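# Lift the bone out of the tray onto the table

## Task

Remove the bone from the tray and set it down on the table next to the tray, while the apple, the ball and the root all remain inside the tray.

## Robot and tools

Robot: two arms, left_arm and right_arm, each with a five-digit-style dexterous hand (index, middle, ring, thumb). right_arm has a right hand and left_arm a mirrored left hand. Bases in the scene frame: left_arm at (+0.013, +0.286, 0) m, quat_wxyz (+1.000, 0, 0, +0.011); right_arm at (-0.044, -0.309, +0.017) m, quat_wxyz (+1.000, 0, 0, +0.029).

Frames. Scene frame: origin at table-top height, halfway between the two nominal bases, +z up, +x out over the table, left_arm on the +y side (image left/right does not follow arm names). Each arm reports its hand pose, velocities, Hand target and wrist-camera pose in its own base frame. Fixed cameras and the table use the scene frame. Hand point axes (right hand): +z along straightened fingers toward the tips, +x across the palm away from the thumb, +y out of the palm face (palm surface at y = -0.062). On the left hand +x points toward the thumb. A rigid mast on the palm side near the wrist (x +0.05 to +0.10, z -0.16 to -0.11, out to y +0.06; x sign flipped for the left hand) can strike objects.

Tool execute_actions. Argument actions: a list of actions; each action is a list of 1 to 15 rows, each row one control step of 1/30 s; if fewer than 15 rows, the last row is repeated to fill the step count. Each action lasts 0.5 s. Every row is a single flat list of 48 numbers, all in [-1, 1], covering both arms even if one stays still, in this order: left_arm dx, dy, dz, rx, ry, rz; left hand 16 hinge goals; left current_limit, speed; then right_arm dx, dy, dz, rx, ry, rz; right hand 16 hinge goals; right current_limit, speed.

dx..rz are an offset, not a pose: the target is the arm's Hand target as it was when the action began, shifted along that arm's own base axes and rotated about the target's position. Every row of one action counts from that same starting target, not from the preceding row; a new action restarts from the updated Hand target, so sending the same offset twice moves further. Scale: 1.0 equals 0.6 m for dx, dy, dz and 180 degrees for rx, ry, rz, which form one rotation vector. Translations longer than 1.0 get scaled down along their direction. Orientation commands are clipped to 40 degrees from the measured hand orientation each step. To hold an arm still send zeros.

Hand numbers (absolute goals, not offsets), per hand in order: index_abd, index_mcp, index_pip, index_dip, middle_abd, middle_mcp, middle_pip, middle_dip, ring_abd, ring_mcp, ring_pip, ring_dip, thumb_cmc, thumb_axl, thumb_mcp, thumb_ipl. Each maps linearly between its stops (degrees at +1, at -1; value meaning straight): _abd +60/-60, straight 0.00, +1 swings away from the thumb; _mcp +128/-18, straight -0.75; _pip +108/-29, straight -0.58; _dip +117/-21, straight -0.70 (toward +1 curls toward the palm). thumb_cmc +120/-20, straight -0.71, +1 brings the thumb in front of the palm; thumb_axl +140/-27, straight -0.68, rotates the thumb about its own line (+0.40 is a quarter turn); thumb_mcp +109/-69, straight -0.23; thumb_ipl +108/-77, straight -0.17. A zero is a real goal: to keep a hand unchanged, resend its hand_goal values. current_limit scales from 0 mA at -1 to 550 mA at +1 (floor 11 mA); speed sets goal slew at (speed+1)/2 of 8.5 rad/s. Defaults are +0.4 and -0.6; last values persist. A finger only squeezes while its goal lies past the object surface.

Argument cameras: list of names (cam_head_left, cam_head_right, cam_high, cam_low, cam_left_wrist, cam_right_wrist, or "all"); [] gives none; omitted/null gives all only when actions is empty. Unknown names void the call.

Tool zoom_image: camera (one of the six names) and region [x0, y0, x1, y1] in pixels from the top-left of that camera's most recent image, at most 504 by 504. Images are 896x504.

Tool finished_scene: scene, the current scene's integer number (1 to 3). It closes the scene permanently; the bone must stay beside the tray without the robot holding it.

Results: end_effector_position (m) and end_effector_quat_wxyz in each arm's base frame, possibly a few cm off; Hand target is the last commanded, clipped pose that the next offsets start from. The hand often rests short of it; resend the gap as an offset. Joint velocities may say within noise. Joint torques include gravity and friction, so they are unreliable contact signs. Per motor: hand_goal, hand_measured, hand_current_ma (positive pushes toward -1), hand_state (moving, goal, blocked, overload), plus hand_current_limit and hand_speed. The right elbow sags under load; command higher.

Avoid: letting anything fall or leaving it off the table; dropping or releasing a moving bone; hitting the table, tray or other fixed items hard; any contact or gripping between the two hands; sustained currents of 495 mA or more (5 s shuts a motor down for 10 s); long stretched or loaded holds that overheat joints (MOTOR HOT warns; 100 °C drops the arm). Disturbing the apple, ball or root out of the tray fails the goal.

Each tool is called after "Request:" as name([rows], argument=value, ...), one row to a line, values as JSON.

## Session

Request:
execute_actions(actions=[])

Scene clock: 0.00 s.
left_arm: end_effector_position=(+0.6085, -0.0485, +0.2154) hand_goal=(+0.000, -0.754, -0.576, -0.696, +0.000, -0.754, -0.576, -0.696, +0.000, -0.754, -0.576, -0.696, -0.714, -0.678, -0.226, -0.168) hand_measured=(+0.000, -0.754, -0.576, -0.696, +0.000, -0.754, -0.576, -0.696, +0.000, -0.754, -0.576, -0.696, -0.714, -0.678, -0.226, -0.168) hand_current_ma=(+0, +0, +0, +0, +0, +0, +0, +0, +0, +0, +0, +0, +0, +0, +0, +0) hand_state=(goal, goal, goal, goal, goal, goal, goal, goal, goal, goal, goal, goal, goal, goal, goal, goal) hand_current_limit=0.40 hand_speed=-0.60 end_effector_quat_wxyz=(+0.136, +0.943, -0.148, +0.265) | right_arm: end_effector_position=(+0.1659, +0.3355, +0.2166) hand_goal=(+0.000, -0.754, -0.576, -0.696, +0.000, -0.754, -0.576, -0.696, +0.000, -0.754, -0.576, -0.696, -0.714, -0.678, -0.226, -0.168) hand_measured=(+0.000, -0.754, -0.576, -0.696, +0.000, -0.754, -0.576, -0.696, +0.000, -0.754, -0.576, -0.696, -0.714, -0.678, -0.226, -0.168) hand_current_ma=(+0, +0, +0, +0, +0, +0, +0, +0, +0, +0, +0, +0, +0, +0, +0, +0) hand_state=(goal, goal, goal, goal, goal, goal, goal, goal, goal, goal, goal, goal, goal, goal, goal, goal) hand_current_limit=0.40 hand_speed=-0.60 end_effector_quat_wxyz=(+0.073, +0.536, +0.841, +0.013)
Joint positions: left_arm=[0.17 1.723 1.466 -0.865 0.42 1.956] | right_arm=[1.403 1.23 1.075 -1.448 0.145 0.97]
Joint velocities: within noise
Joint torques (N m): no reading
Heat: left arm: hottest shoulder 38 °C; right arm: hottest elbow 40 °C.
Hand target: left_arm +0.6155, -0.0472, +0.2202; +0.133, +0.941, -0.150, +0.272 | right_arm +0.1670, +0.3424, +0.2252; +0.069, +0.537, +0.840, +0.023

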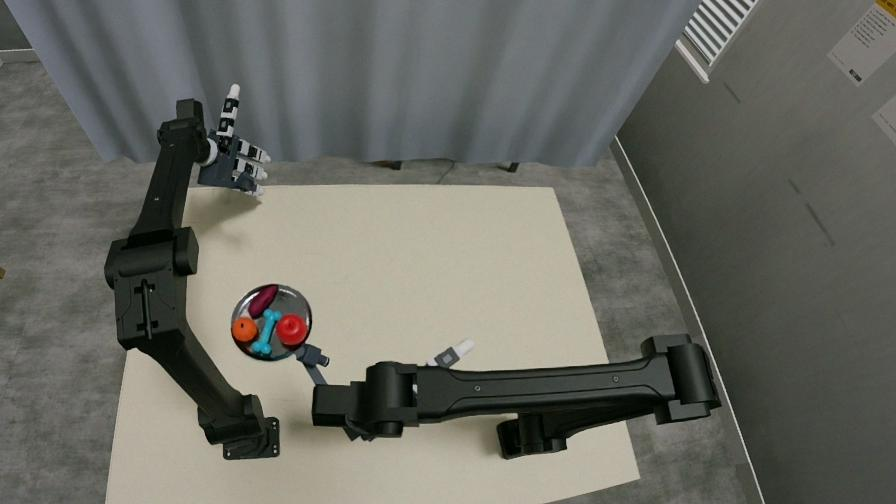

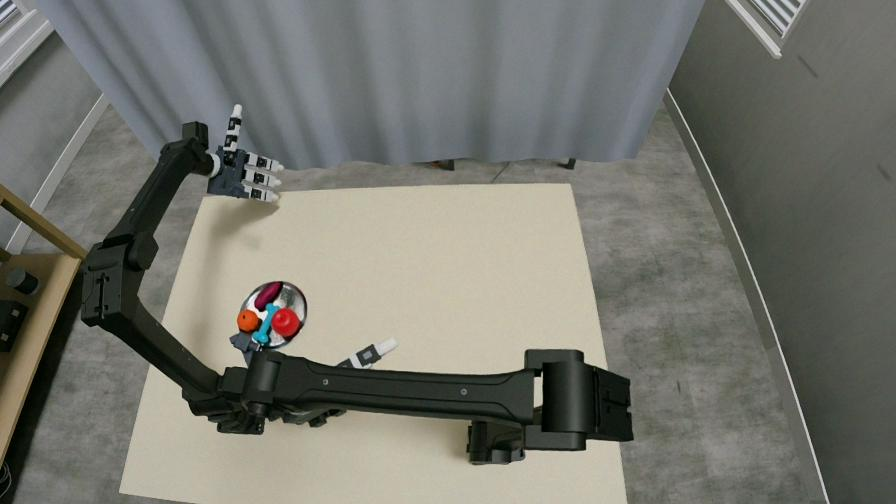

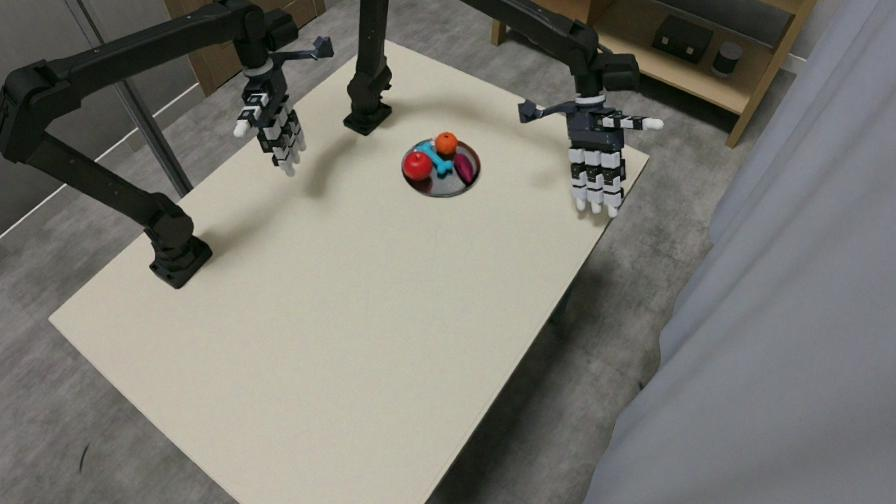

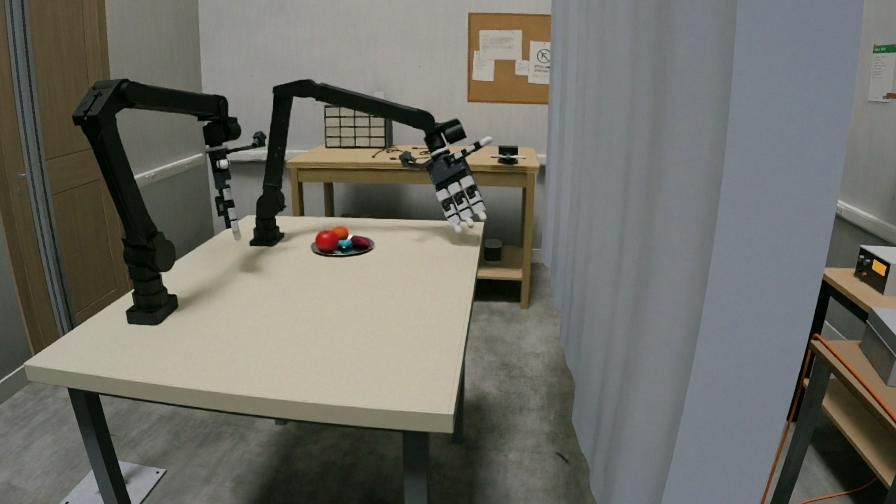

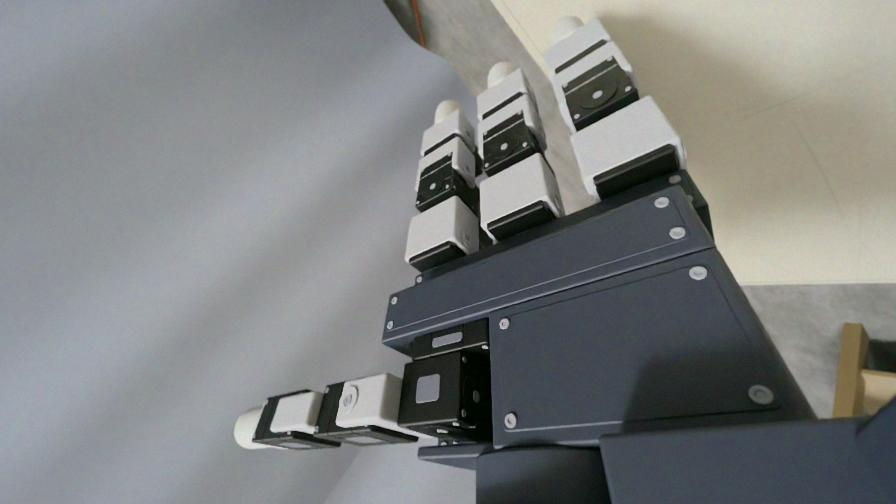

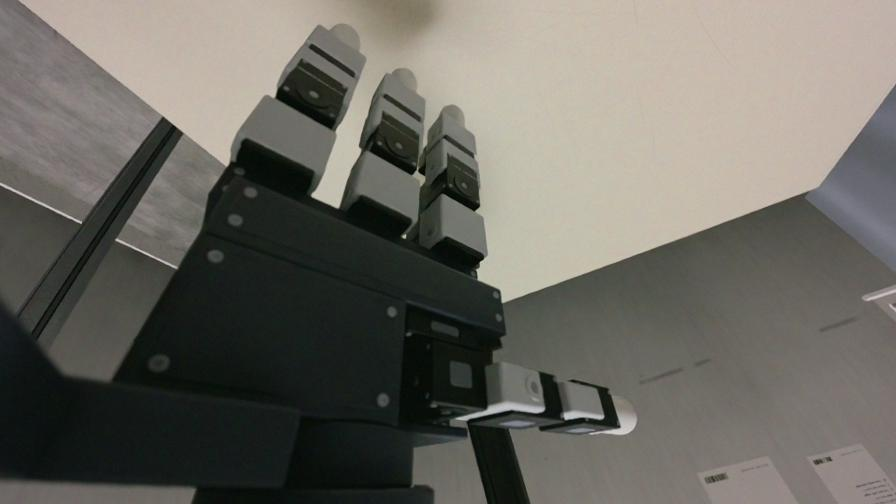

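Request:
zoom_image(camera="cam_high", region=[380, 110, 500, 210])

Request:
zoom_image(camera="cam_head_left", region=[200, 260, 340, 380])

Request:
zoom_image(camera="cam_head_right", region=[210, 260, 330, 370])

Request:
zoom_image(camera="cam_low", region=[280, 200, 400, 280])

Scaled by 4.200 from the camera's 896x504 image, which has a finer 1280x720 frame.

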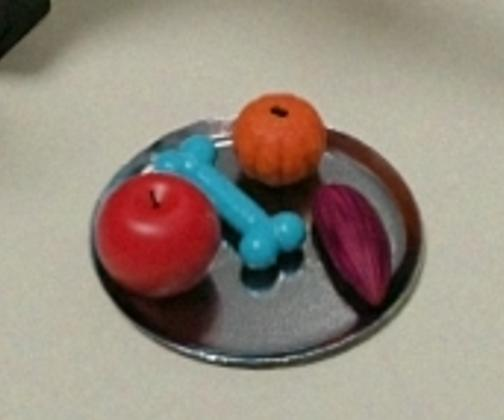

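Scaled by 3.600 from the camera's 896x504 image, which has a finer 1280x720 frame.

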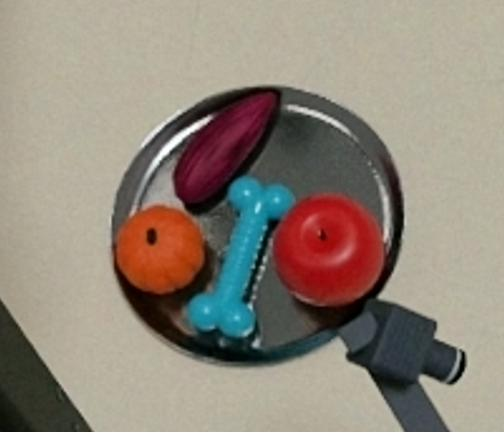

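Scaled by 4.200 from the camera's 896x504 image, which has a finer 1280x720 frame.

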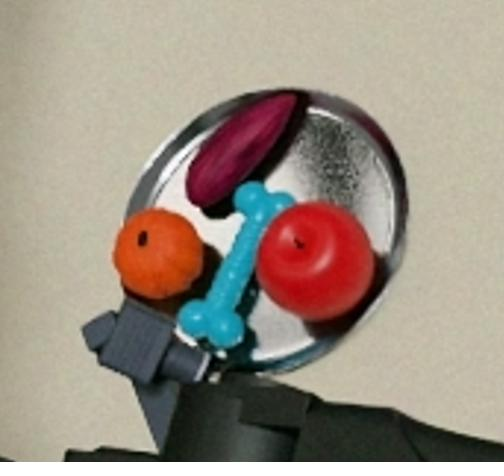

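Scaled by 4.200 from the camera's 896x504 image, which has a finer 1280x720 frame.

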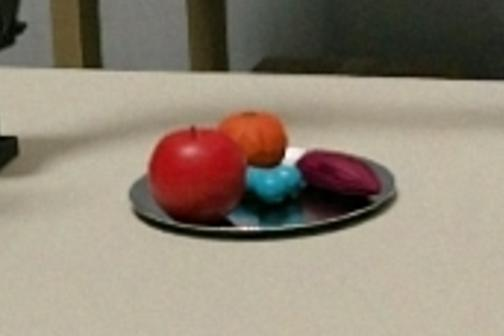

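Request:
execute_actions([
  [[-0.046,0,0.012,-0.0066,0.0357,0.0816,0,-0.754,-0.576,-0.696,0,-0.754,-0.576,-0.696,0,0.2,0.1,-0.696,-0.714,-0.678,-0.226,-0.168,0.4,-0.6,0,-0.04,0,0,0,0,0,-0.754,-0.576,-0.696,0,-0.754,-0.576,-0.696,0,-0.754,-0.576,-0.696,-0.714,-0.678,-0.226,-0.168,0.4,-0.6]],
  [[-0.092,0,0.014,-0.0066,0.0357,0.0816,0,-0.754,-0.576,-0.696,0,-0.754,-0.576,-0.696,0,0.6,0.3,-0.696,-0.714,-0.678,-0.226,-0.168,0.4,-0.6,0,-0.06,0,0,0,0,0,-0.754,-0.576,-0.696,0,-0.754,-0.576,-0.696,0,-0.754,-0.576,-0.696,-0.714,-0.678,-0.226,-0.168,0.4,-0.6]],
  [[-0.092,0,0.014,-0.0066,0.0357,0.0816,0,-0.754,-0.576,-0.696,0,-0.754,-0.576,-0.696,0,0.6,0.3,-0.696,-0.714,-0.678,-0.226,-0.168,0.4,-0.6,0,-0.06,0,0,0,0,0,-0.754,-0.576,-0.696,0,-0.754,-0.576,-0.696,0,-0.754,-0.576,-0.696,-0.714,-0.678,-0.226,-0.168,0.4,-0.6]],
  [[-0.092,0,0.014,-0.0066,0.0357,0.0816,0,-0.754,-0.576,-0.696,0,-0.754,-0.576,-0.696,0,0.6,0.3,-0.696,-0.714,-0.678,-0.226,-0.168,0.4,-0.6,0,-0.04,0,0,0,0,0,-0.754,-0.576,-0.696,0,-0.754,-0.576,-0.696,0,-0.754,-0.576,-0.696,-0.714,-0.678,-0.226,-0.168,0.4,-0.6]],
], cameras=["cam_head_left", "cam_left_wrist", "cam_low"])

Scene clock: 106.20 s.
left_arm: end_effector_position=(+0.4242, -0.0440, +0.2584) hand_goal=(+0.000, -0.754, -0.576, -0.696, +0.000, -0.754, -0.576, -0.696, +0.000, +0.600, +0.300, -0.696, -0.714, -0.678, -0.226, -0.168) hand_measured=(+0.000, -0.754, -0.576, -0.696, +0.000, -0.754, -0.576, -0.696, +0.000, +0.584, +0.296, -0.696, -0.714, -0.678, -0.224, -0.168) hand_current_ma=(+0, +0, +0, +0, +0, +0, +0, +0, +0, -14, -1, +0, +0, +0, +1, +0) hand_state=(goal, goal, goal, goal, goal, goal, goal, goal, goal, goal, goal, goal, goal, goal, goal, goal) hand_current_limit=0.40 hand_speed=-0.60 end_effector_quat_wxyz=(+0.053, +0.922, +0.369, +0.110) | right_arm: end_effector_position=(+0.1658, +0.2261, +0.2267) hand_goal=(+0.000, -0.754, -0.576, -0.696, +0.000, -0.754, -0.576, -0.696, +0.000, -0.754, -0.576, -0.696, -0.714, -0.678, -0.226, -0.168) hand_measured=(+0.000, -0.754, -0.576, -0.696, +0.000, -0.754, -0.576, -0.696, +0.000, -0.754, -0.576, -0.696, -0.714, -0.678, -0.224, -0.168) hand_current_ma=(+0, +1, -1, +0, +0, +1, -1, +0, +0, +1, -1, +0, +0, +1, +5, +0) hand_state=(goal, goal, goal, goal, goal, goal, goal, goal, goal, goal, goal, goal, goal, goal, goal, goal) hand_current_limit=0.40 hand_speed=-0.60 end_effector_quat_wxyz=(+0.067, +0.539, +0.839, +0.028)
Joint positions: left_arm=[0.017 1.099 1.049 -1.277 0.021 0.824] | right_arm=[1.323 0.9 0.876 -1.535 0.145 0.893]
Joint torques (N m): left_arm=[-1.49 -6.18 9.06 0.64 -0.07 -0.07] | right_arm=[-1.2 -4.13 10.25 0.1 0.37 -0.19]
Heat: left arm: hottest elbow 57 °C; right arm: hottest elbow 55 °C.
Hand target: left_arm +0.4224, -0.0473, +0.2526; +0.049, +0.922, +0.370, +0.101 | right_arm +0.1670, +0.2223, +0.2251; +0.069, +0.537, +0.841, +0.023
Off the commanded pose: left_arm 0.007 m, 1 deg | right_arm 0.004 m, 1 deg.
camera_calibration:
cam_left_wrist: T_world_to_cam=[[-0.948594, -0.135104, -0.28621, 0.441197], [-0.306855, 0.614089, 0.727141, -0.0962631], [0.0775192, 0.777587, -0.623979, 0.28646], [0, 0, 0, 1]] pos_world=[0.366772, -0.104026, 0.375017]
Images, in order (width x height): cam_head_left 896x504, cam_low 896x504, cam_left_wrist 896x504.

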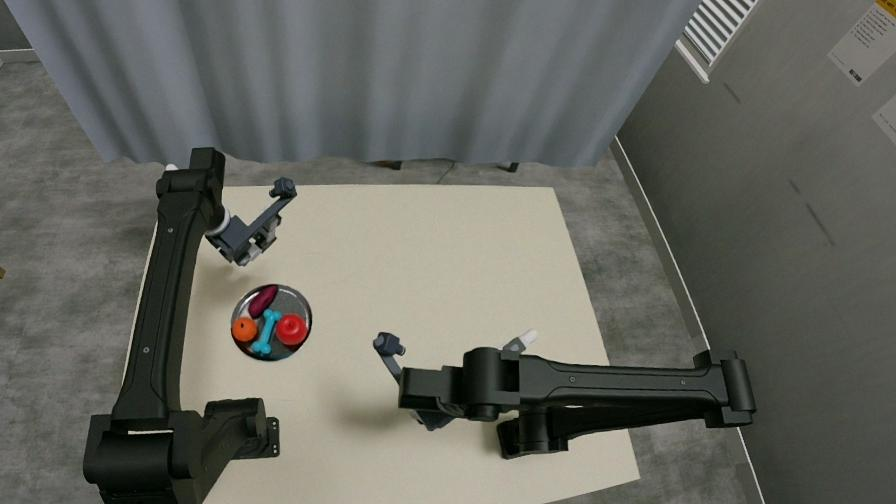

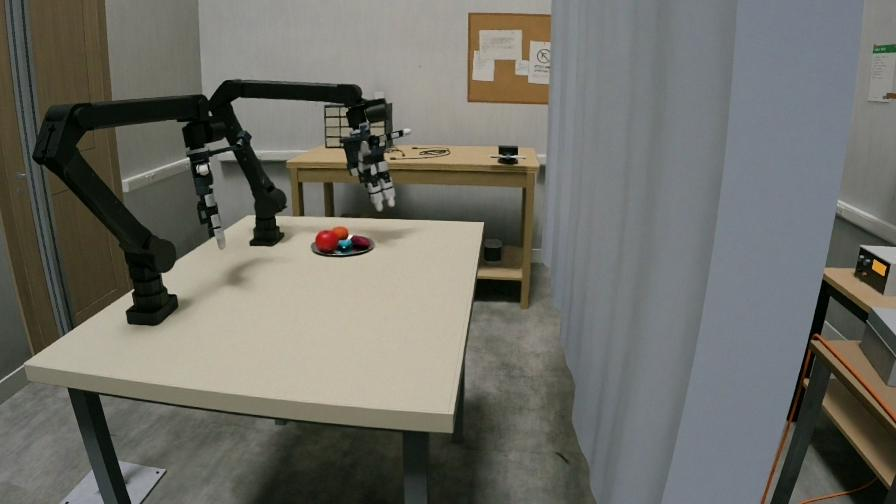

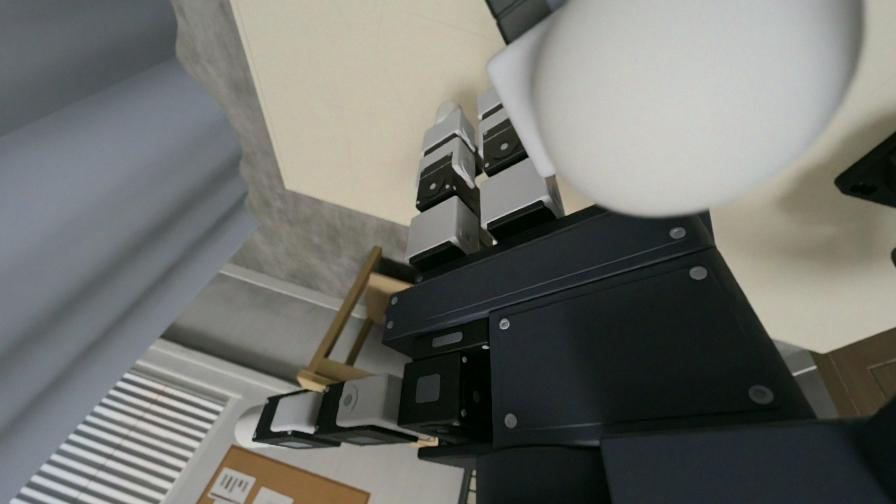

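Request:
zoom_image(camera="cam_head_left", region=[80, 260, 340, 480])

Request:
zoom_image(camera="cam_low", region=[220, 80, 440, 280])

Scaled by 1.938 from the camera's 896x504 image, which has a finer 1280x720 frame.

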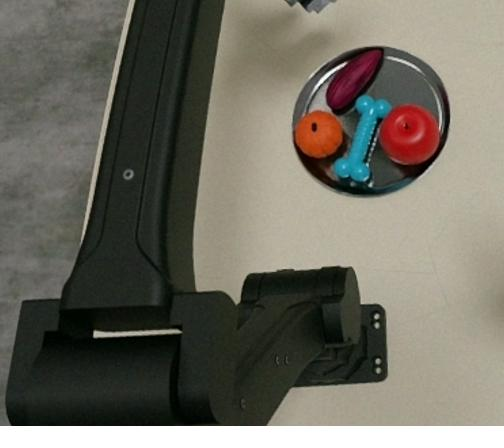

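Scaled by 2.291 from the camera's 896x504 image, which has a finer 1280x720 frame.

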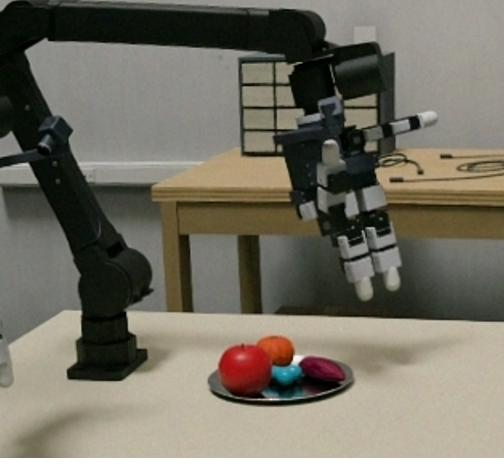

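Request:
execute_actions([
  [[-0.07,0,0.012,-0.0066,0.0357,0.0816,0,-0.754,-0.576,-0.696,0,-0.754,-0.576,-0.696,0,0.45,-0.576,-0.696,-0.714,-0.678,-0.226,-0.168,0.4,-0.6,0,0,0,0,0,0,0,-0.754,-0.576,-0.696,0,-0.754,-0.576,-0.696,0,-0.754,-0.576,-0.696,-0.714,-0.678,-0.226,-0.168,0.4,-0.6]],
  [[-0.09,-0.003,0,-0.0066,0.0357,0.0816,0,-0.754,-0.576,-0.696,0,-0.754,-0.576,-0.696,0,0.45,-0.576,-0.696,-0.714,-0.678,-0.226,-0.168,0.4,-0.6,0,0,0,0,0,0,0,-0.754,-0.576,-0.696,0,-0.754,-0.576,-0.696,0,-0.754,-0.576,-0.696,-0.714,-0.678,-0.226,-0.168,0.4,-0.6]],
  [[-0.07,-0.003,0,0,0,0,0,-0.754,-0.576,-0.696,0,-0.754,-0.576,-0.696,0,0.45,-0.576,-0.696,-0.714,-0.678,-0.226,-0.168,0.4,-0.6,0,0,0,0,0,0,0,-0.754,-0.576,-0.696,0,-0.754,-0.576,-0.696,0,-0.754,-0.576,-0.696,-0.714,-0.678,-0.226,-0.168,0.4,-0.6]],
], cameras=["cam_head_left", "cam_head_right", "cam_high", "cam_low", "cam_left_wrist"])

Scene clock: 117.00 s.
left_arm: end_effector_position=(+0.2896, -0.0503, +0.2669) hand_goal=(+0.000, -0.754, -0.576, -0.696, +0.000, -0.754, -0.576, -0.696, +0.000, +0.450, -0.576, -0.696, -0.714, -0.678, -0.226, -0.168) hand_measured=(+0.000, -0.754, -0.576, -0.696, +0.000, -0.754, -0.576, -0.696, +0.000, +0.442, -0.576, -0.696, -0.714, -0.678, -0.222, -0.168) hand_current_ma=(+0, +0, +0, +0, +0, +0, +0, +0, +0, -5, +0, +0, +0, +0, +1, +0) hand_state=(goal, goal, goal, goal, goal, goal, goal, goal, goal, goal, goal, goal, goal, goal, goal, goal) hand_current_limit=0.40 hand_speed=-0.60 end_effector_quat_wxyz=(+0.009, +0.803, +0.596, +0.006) | right_arm: end_effector_position=(+0.1658, +0.2261, +0.2267) hand_goal=(+0.000, -0.754, -0.576, -0.696, +0.000, -0.754, -0.576, -0.696, +0.000, -0.754, -0.576, -0.696, -0.714, -0.678, -0.226, -0.168) hand_measured=(+0.000, -0.754, -0.576, -0.696, +0.000, -0.754, -0.576, -0.696, +0.000, -0.754, -0.576, -0.696, -0.714, -0.678, -0.224, -0.168) hand_current_ma=(+0, +1, -1, +0, +0, +1, -1, +0, +0, +1, -1, +0, +0, +1, +5, +0) hand_state=(goal, goal, goal, goal, goal, goal, goal, goal, goal, goal, goal, goal, goal, goal, goal, goal) hand_current_limit=0.40 hand_speed=-0.60 end_effector_quat_wxyz=(+0.067, +0.539, +0.839, +0.028)
Joint positions: left_arm=[-0.226 0.852 0.99 -1.687 0.004 0.066] | right_arm=[1.323 0.9 0.876 -1.535 0.145 0.893]
Joint torques (N m): left_arm=[-1.61 -2.32 7.86 0.18 -0.2 -0.07] | right_arm=[-1.2 -4.07 10.26 0.1 0.37 -0.19]
Heat: left arm: hottest elbow 54 °C; right arm: hottest elbow 54 °C.
Hand target: left_arm +0.2844, -0.0509, +0.2597; +0.000, +0.803, +0.596, -0.001 | right_arm +0.1670, +0.2223, +0.2251; +0.069, +0.537, +0.841, +0.023
Off the commanded pose: left_arm 0.009 m, 1 deg | right_arm 0.004 m, 1 deg.
camera_calibration:
cam_left_wrist: T_world_to_cam=[[-0.794024, -0.604755, -0.0616281, 0.186821], [-0.417769, 0.469234, 0.778003, -0.128666], [-0.441583, 0.643499, -0.625231, 0.451124], [0, 0, 0, 1]] pos_world=[0.293796, -0.116943, 0.393673]
Images, in order (width x height): cam_head_left 896x504, cam_head_right 896x504, cam_high 896x504, cam_low 896x504, cam_left_wrist 896x504.

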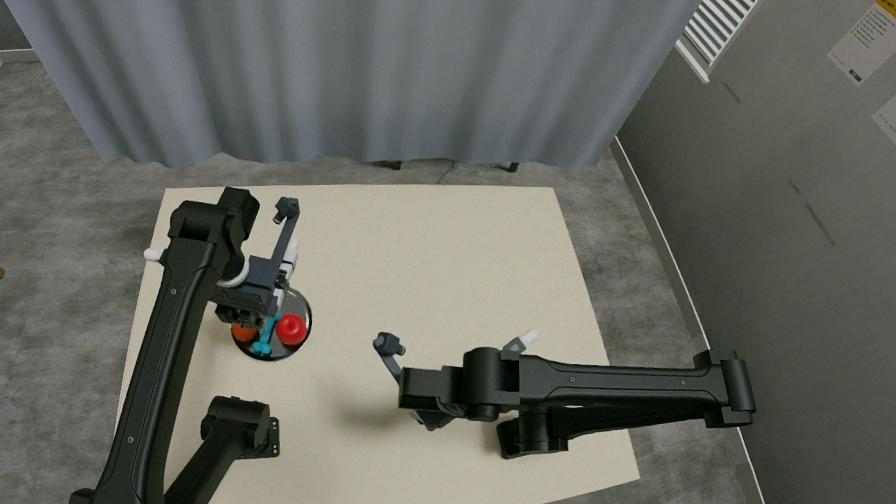

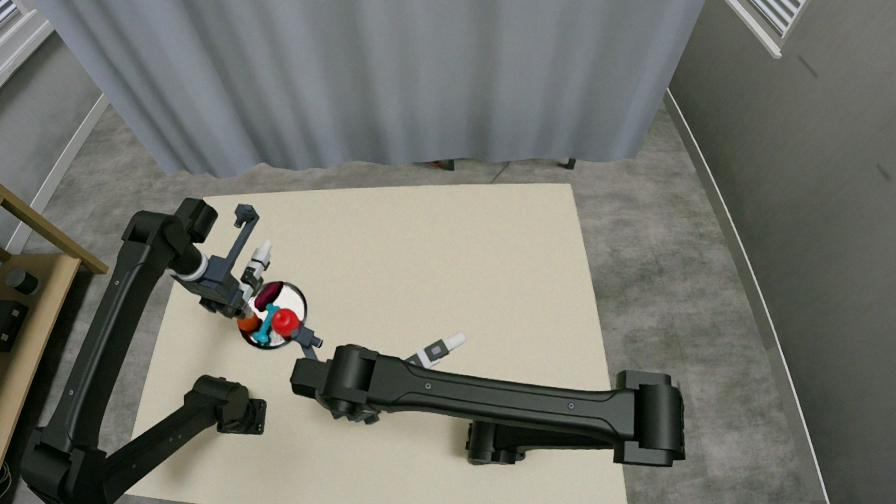

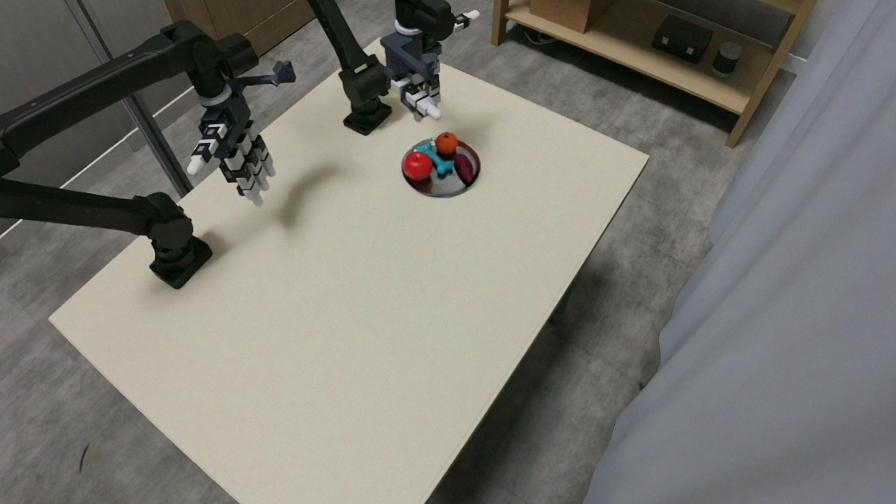

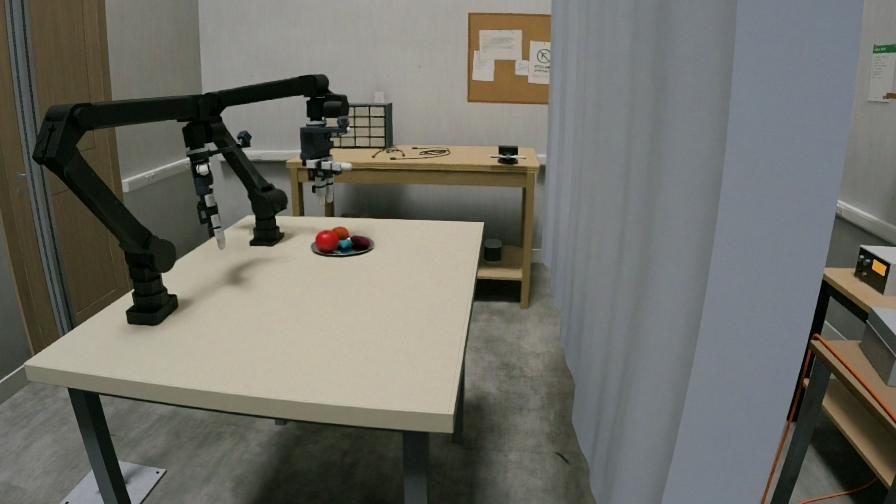

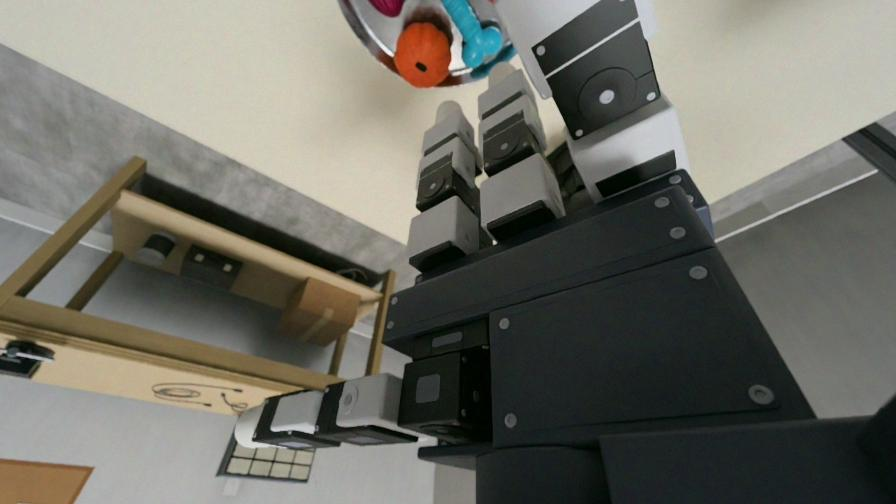

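Request:
zoom_image(camera="cam_left_wrist", region=[320, 0, 560, 135])

Request:
zoom_image(camera="cam_high", region=[340, 60, 500, 220])

Request:
zoom_image(camera="cam_head_right", region=[180, 190, 330, 360])

Request:
zoom_image(camera="cam_low", region=[280, 120, 400, 270])

Scaled by 2.100 from the camera's 896x504 image, which has a finer 1280x720 frame.

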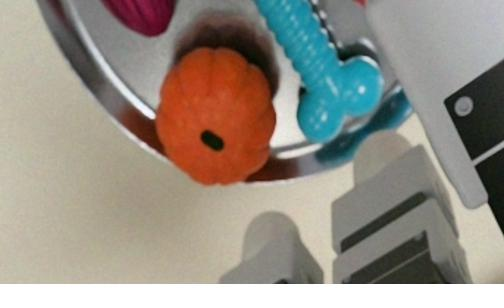

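Scaled by 3.150 from the camera's 896x504 image, which has a finer 1280x720 frame.

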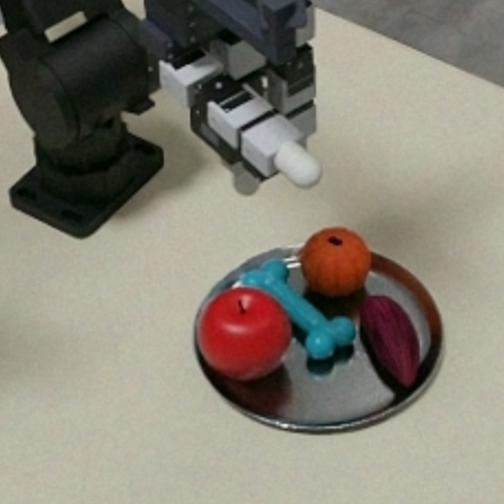

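Scaled by 2.965 from the camera's 896x504 image, which has a finer 1280x720 frame.

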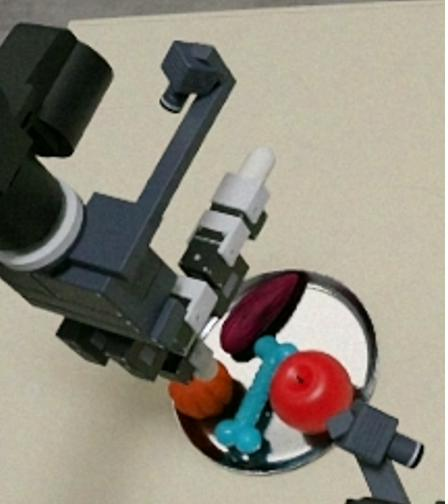

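Scaled by 3.360 from the camera's 896x504 image, which has a finer 1280x720 frame.

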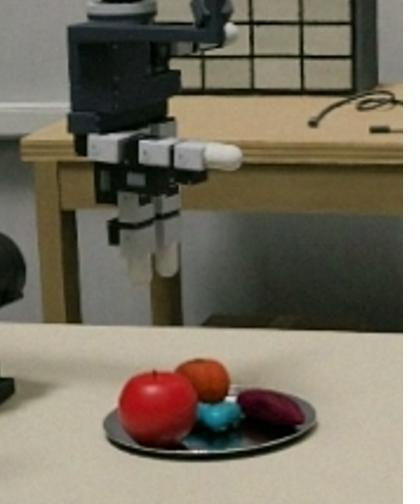

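Request:
execute_actions([
  [[0.01,0.002,-0.04,0,0,0,0,-0.754,-0.576,-0.696,0,-0.754,-0.576,-0.696,0,0.45,-0.576,-0.696,-0.714,-0.678,-0.226,-0.168,0.4,-0.6,0,0,0,0,0,0,0,-0.754,-0.576,-0.696,0,-0.754,-0.576,-0.696,0,-0.754,-0.576,-0.696,-0.714,-0.678,-0.226,-0.168,0.4,-0.6]],
  [[0.01,0.002,-0.06,0,0,0,0,-0.754,-0.576,-0.696,0,-0.754,-0.576,-0.696,0,0.45,-0.576,-0.696,-0.714,-0.678,-0.226,-0.168,0.4,-0.6,0,0,0,0,0,0,0,-0.754,-0.576,-0.696,0,-0.754,-0.576,-0.696,0,-0.754,-0.576,-0.696,-0.714,-0.678,-0.226,-0.168,0.4,-0.6]],
  [[0,0,-0.044,0,0,0,0,-0.754,-0.576,-0.696,0,-0.754,-0.576,-0.696,0,0.45,-0.576,-0.696,-0.714,-0.678,-0.226,-0.168,0.4,-0.6,0,0,0,0,0,0,0,-0.754,-0.576,-0.696,0,-0.754,-0.576,-0.696,0,-0.754,-0.576,-0.696,-0.714,-0.678,-0.226,-0.168,0.4,-0.6]],
], cameras=["cam_head_left", "cam_head_right", "cam_high", "cam_low", "cam_left_wrist"])

Request:
zoom_image(camera="cam_left_wrist", region=[360, 0, 560, 130])

Request:
zoom_image(camera="cam_high", region=[370, 70, 500, 210])

Request:
zoom_image(camera="cam_head_right", region=[180, 200, 330, 360])

Request:
zoom_image(camera="cam_low", region=[290, 140, 400, 270])

Scene clock: 144.07 s.
left_arm: end_effector_position=(+0.2959, -0.0513, +0.1816) hand_goal=(+0.000, -0.754, -0.576, -0.696, +0.000, -0.754, -0.576, -0.696, +0.000, +0.450, -0.576, -0.696, -0.714, -0.678, -0.226, -0.168) hand_measured=(+0.000, -0.754, -0.576, -0.696, +0.000, -0.754, -0.576, -0.696, +0.000, +0.442, -0.576, -0.696, -0.714, -0.678, -0.222, -0.168) hand_current_ma=(+0, +0, +0, +0, +0, +0, +0, +0, +0, -5, +0, +0, +0, +0, +1, +0) hand_state=(goal, goal, goal, goal, goal, goal, goal, goal, goal, goal, goal, goal, goal, goal, goal, goal) hand_current_limit=0.40 hand_speed=-0.60 end_effector_quat_wxyz=(+0.006, +0.803, +0.596, +0.003) | right_arm: end_effector_position=(+0.1658, +0.2261, +0.2267) hand_goal=(+0.000, -0.754, -0.576, -0.696, +0.000, -0.754, -0.576, -0.696, +0.000, -0.754, -0.576, -0.696, -0.714, -0.678, -0.226, -0.168) hand_measured=(+0.000, -0.754, -0.576, -0.696, +0.000, -0.754, -0.576, -0.696, +0.000, -0.754, -0.576, -0.696, -0.714, -0.678, -0.224, -0.168) hand_current_ma=(+0, +1, -1, +0, +0, +1, -1, +0, +0, +1, -1, +0, +0, +1, +5, +0) hand_state=(goal, goal, goal, goal, goal, goal, goal, goal, goal, goal, goal, goal, goal, goal, goal, goal) hand_current_limit=0.40 hand_speed=-0.60 end_effector_quat_wxyz=(+0.067, +0.539, +0.839, +0.028)
Joint positions: left_arm=[-0.224 0.871 0.777 -1.463 0.004 0.07] | right_arm=[1.323 0.9 0.876 -1.535 0.145 0.893]
Joint torques (N m): left_arm=[-0.03 -1.44 7.98 0.85 -0.18 0.13] | right_arm=[-1.26 -4.07 10.26 0.12 0.37 -0.18]
Heat: left arm: hottest elbow 53 °C; right arm: hottest elbow 53 °C.
Hand target: left_arm +0.2964, -0.0485, +0.1734; +0.000, +0.803, +0.596, -0.001 | right_arm +0.1670, +0.2223, +0.2251; +0.069, +0.537, +0.841, +0.023
Off the commanded pose: left_arm 0.009 m, 1 deg | right_arm 0.004 m, 1 deg.
camera_calibration:
cam_left_wrist: T_world_to_cam=[[-0.795178, -0.603753, -0.0563447, 0.185394], [-0.41091, 0.468188, 0.782274, -0.0620496], [-0.44592, 0.6452, -0.620381, 0.401634], [0, 0, 0, 1]] pos_world=[0.301021, -0.118151, 0.308152]
Images, in order (width x height): cam_head_left 896x504, cam_head_right 896x504, cam_high 896x504, cam_low 896x504, cam_left_wrist 896x504.

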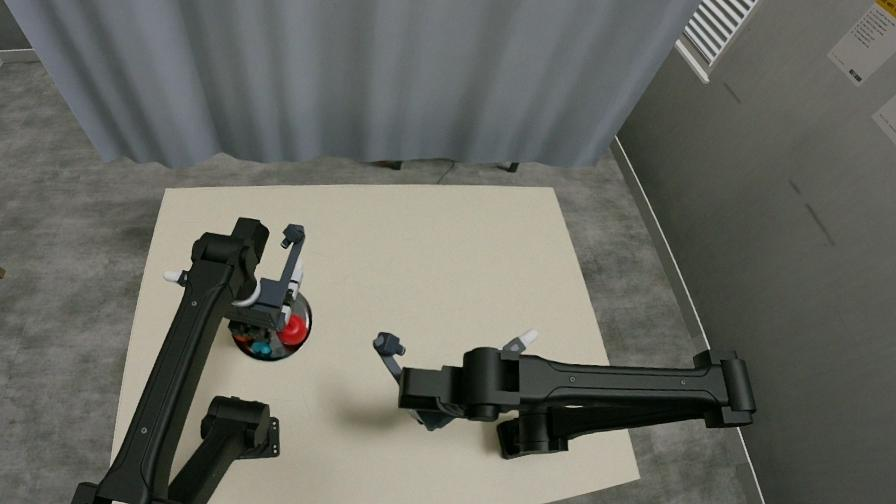

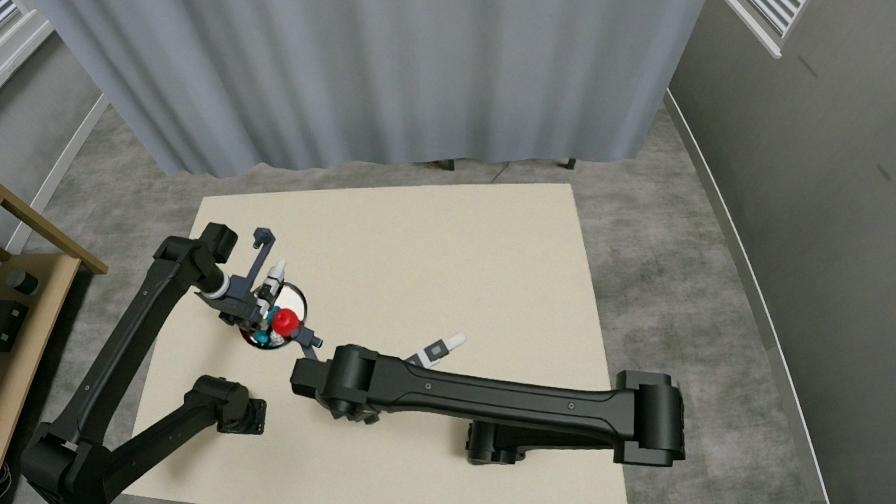

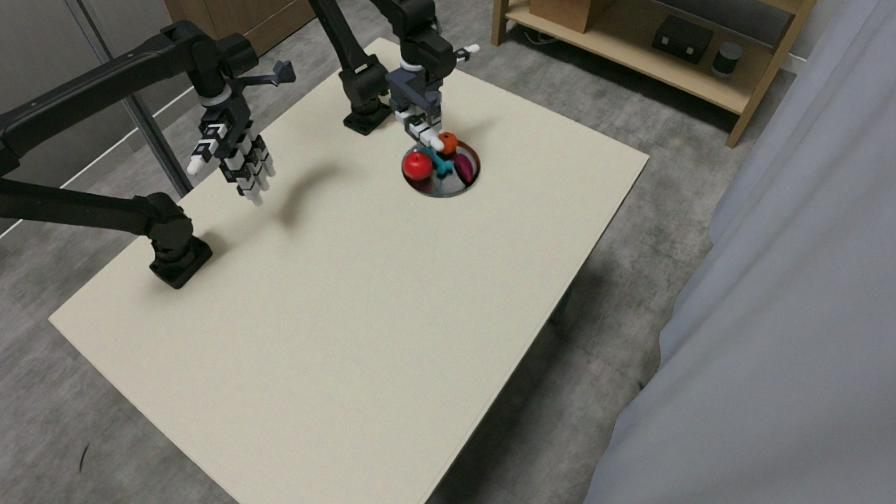

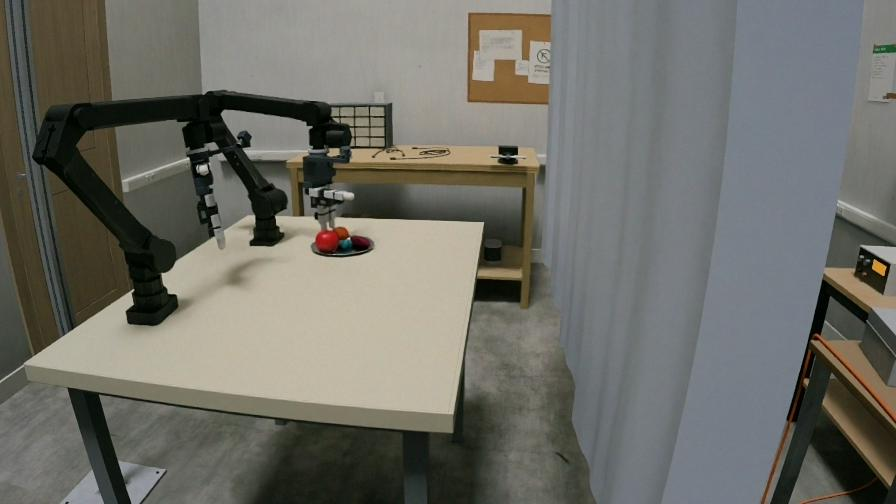

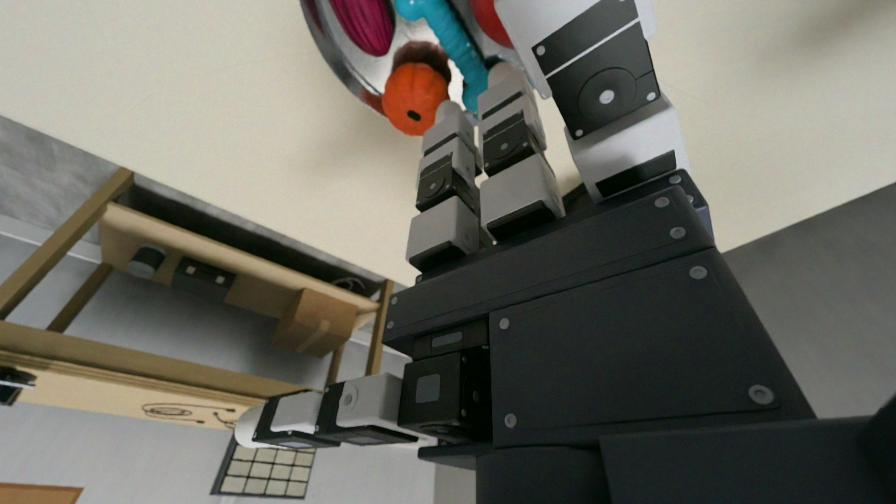

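Scaled by 2.520 from the camera's 896x504 image, which has a finer 1280x720 frame.

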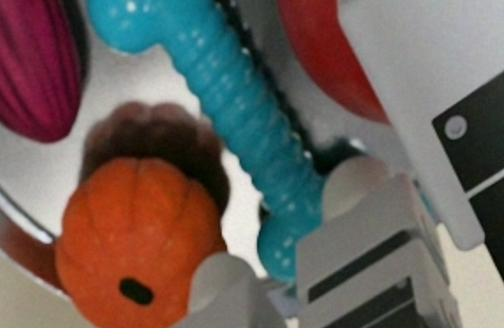

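Scaled by 3.600 from the camera's 896x504 image, which has a finer 1280x720 frame.

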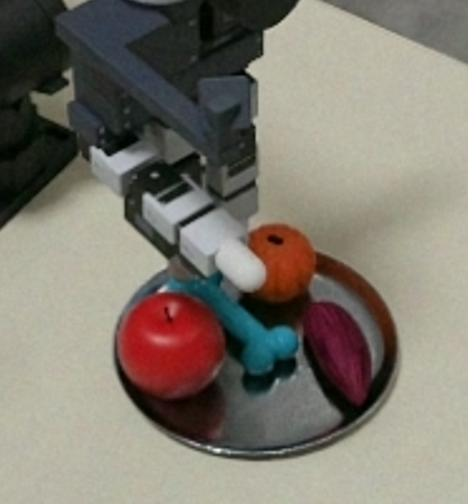

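Scaled by 3.150 from the camera's 896x504 image, which has a finer 1280x720 frame.

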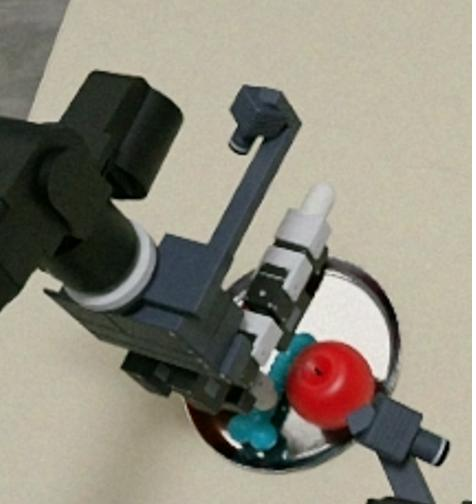

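Scaled by 3.877 from the camera's 896x504 image, which has a finer 1280x720 frame.

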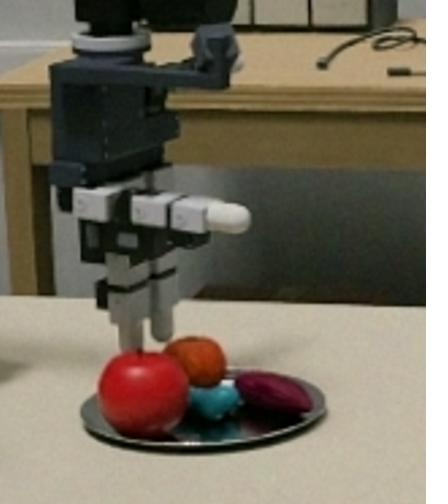

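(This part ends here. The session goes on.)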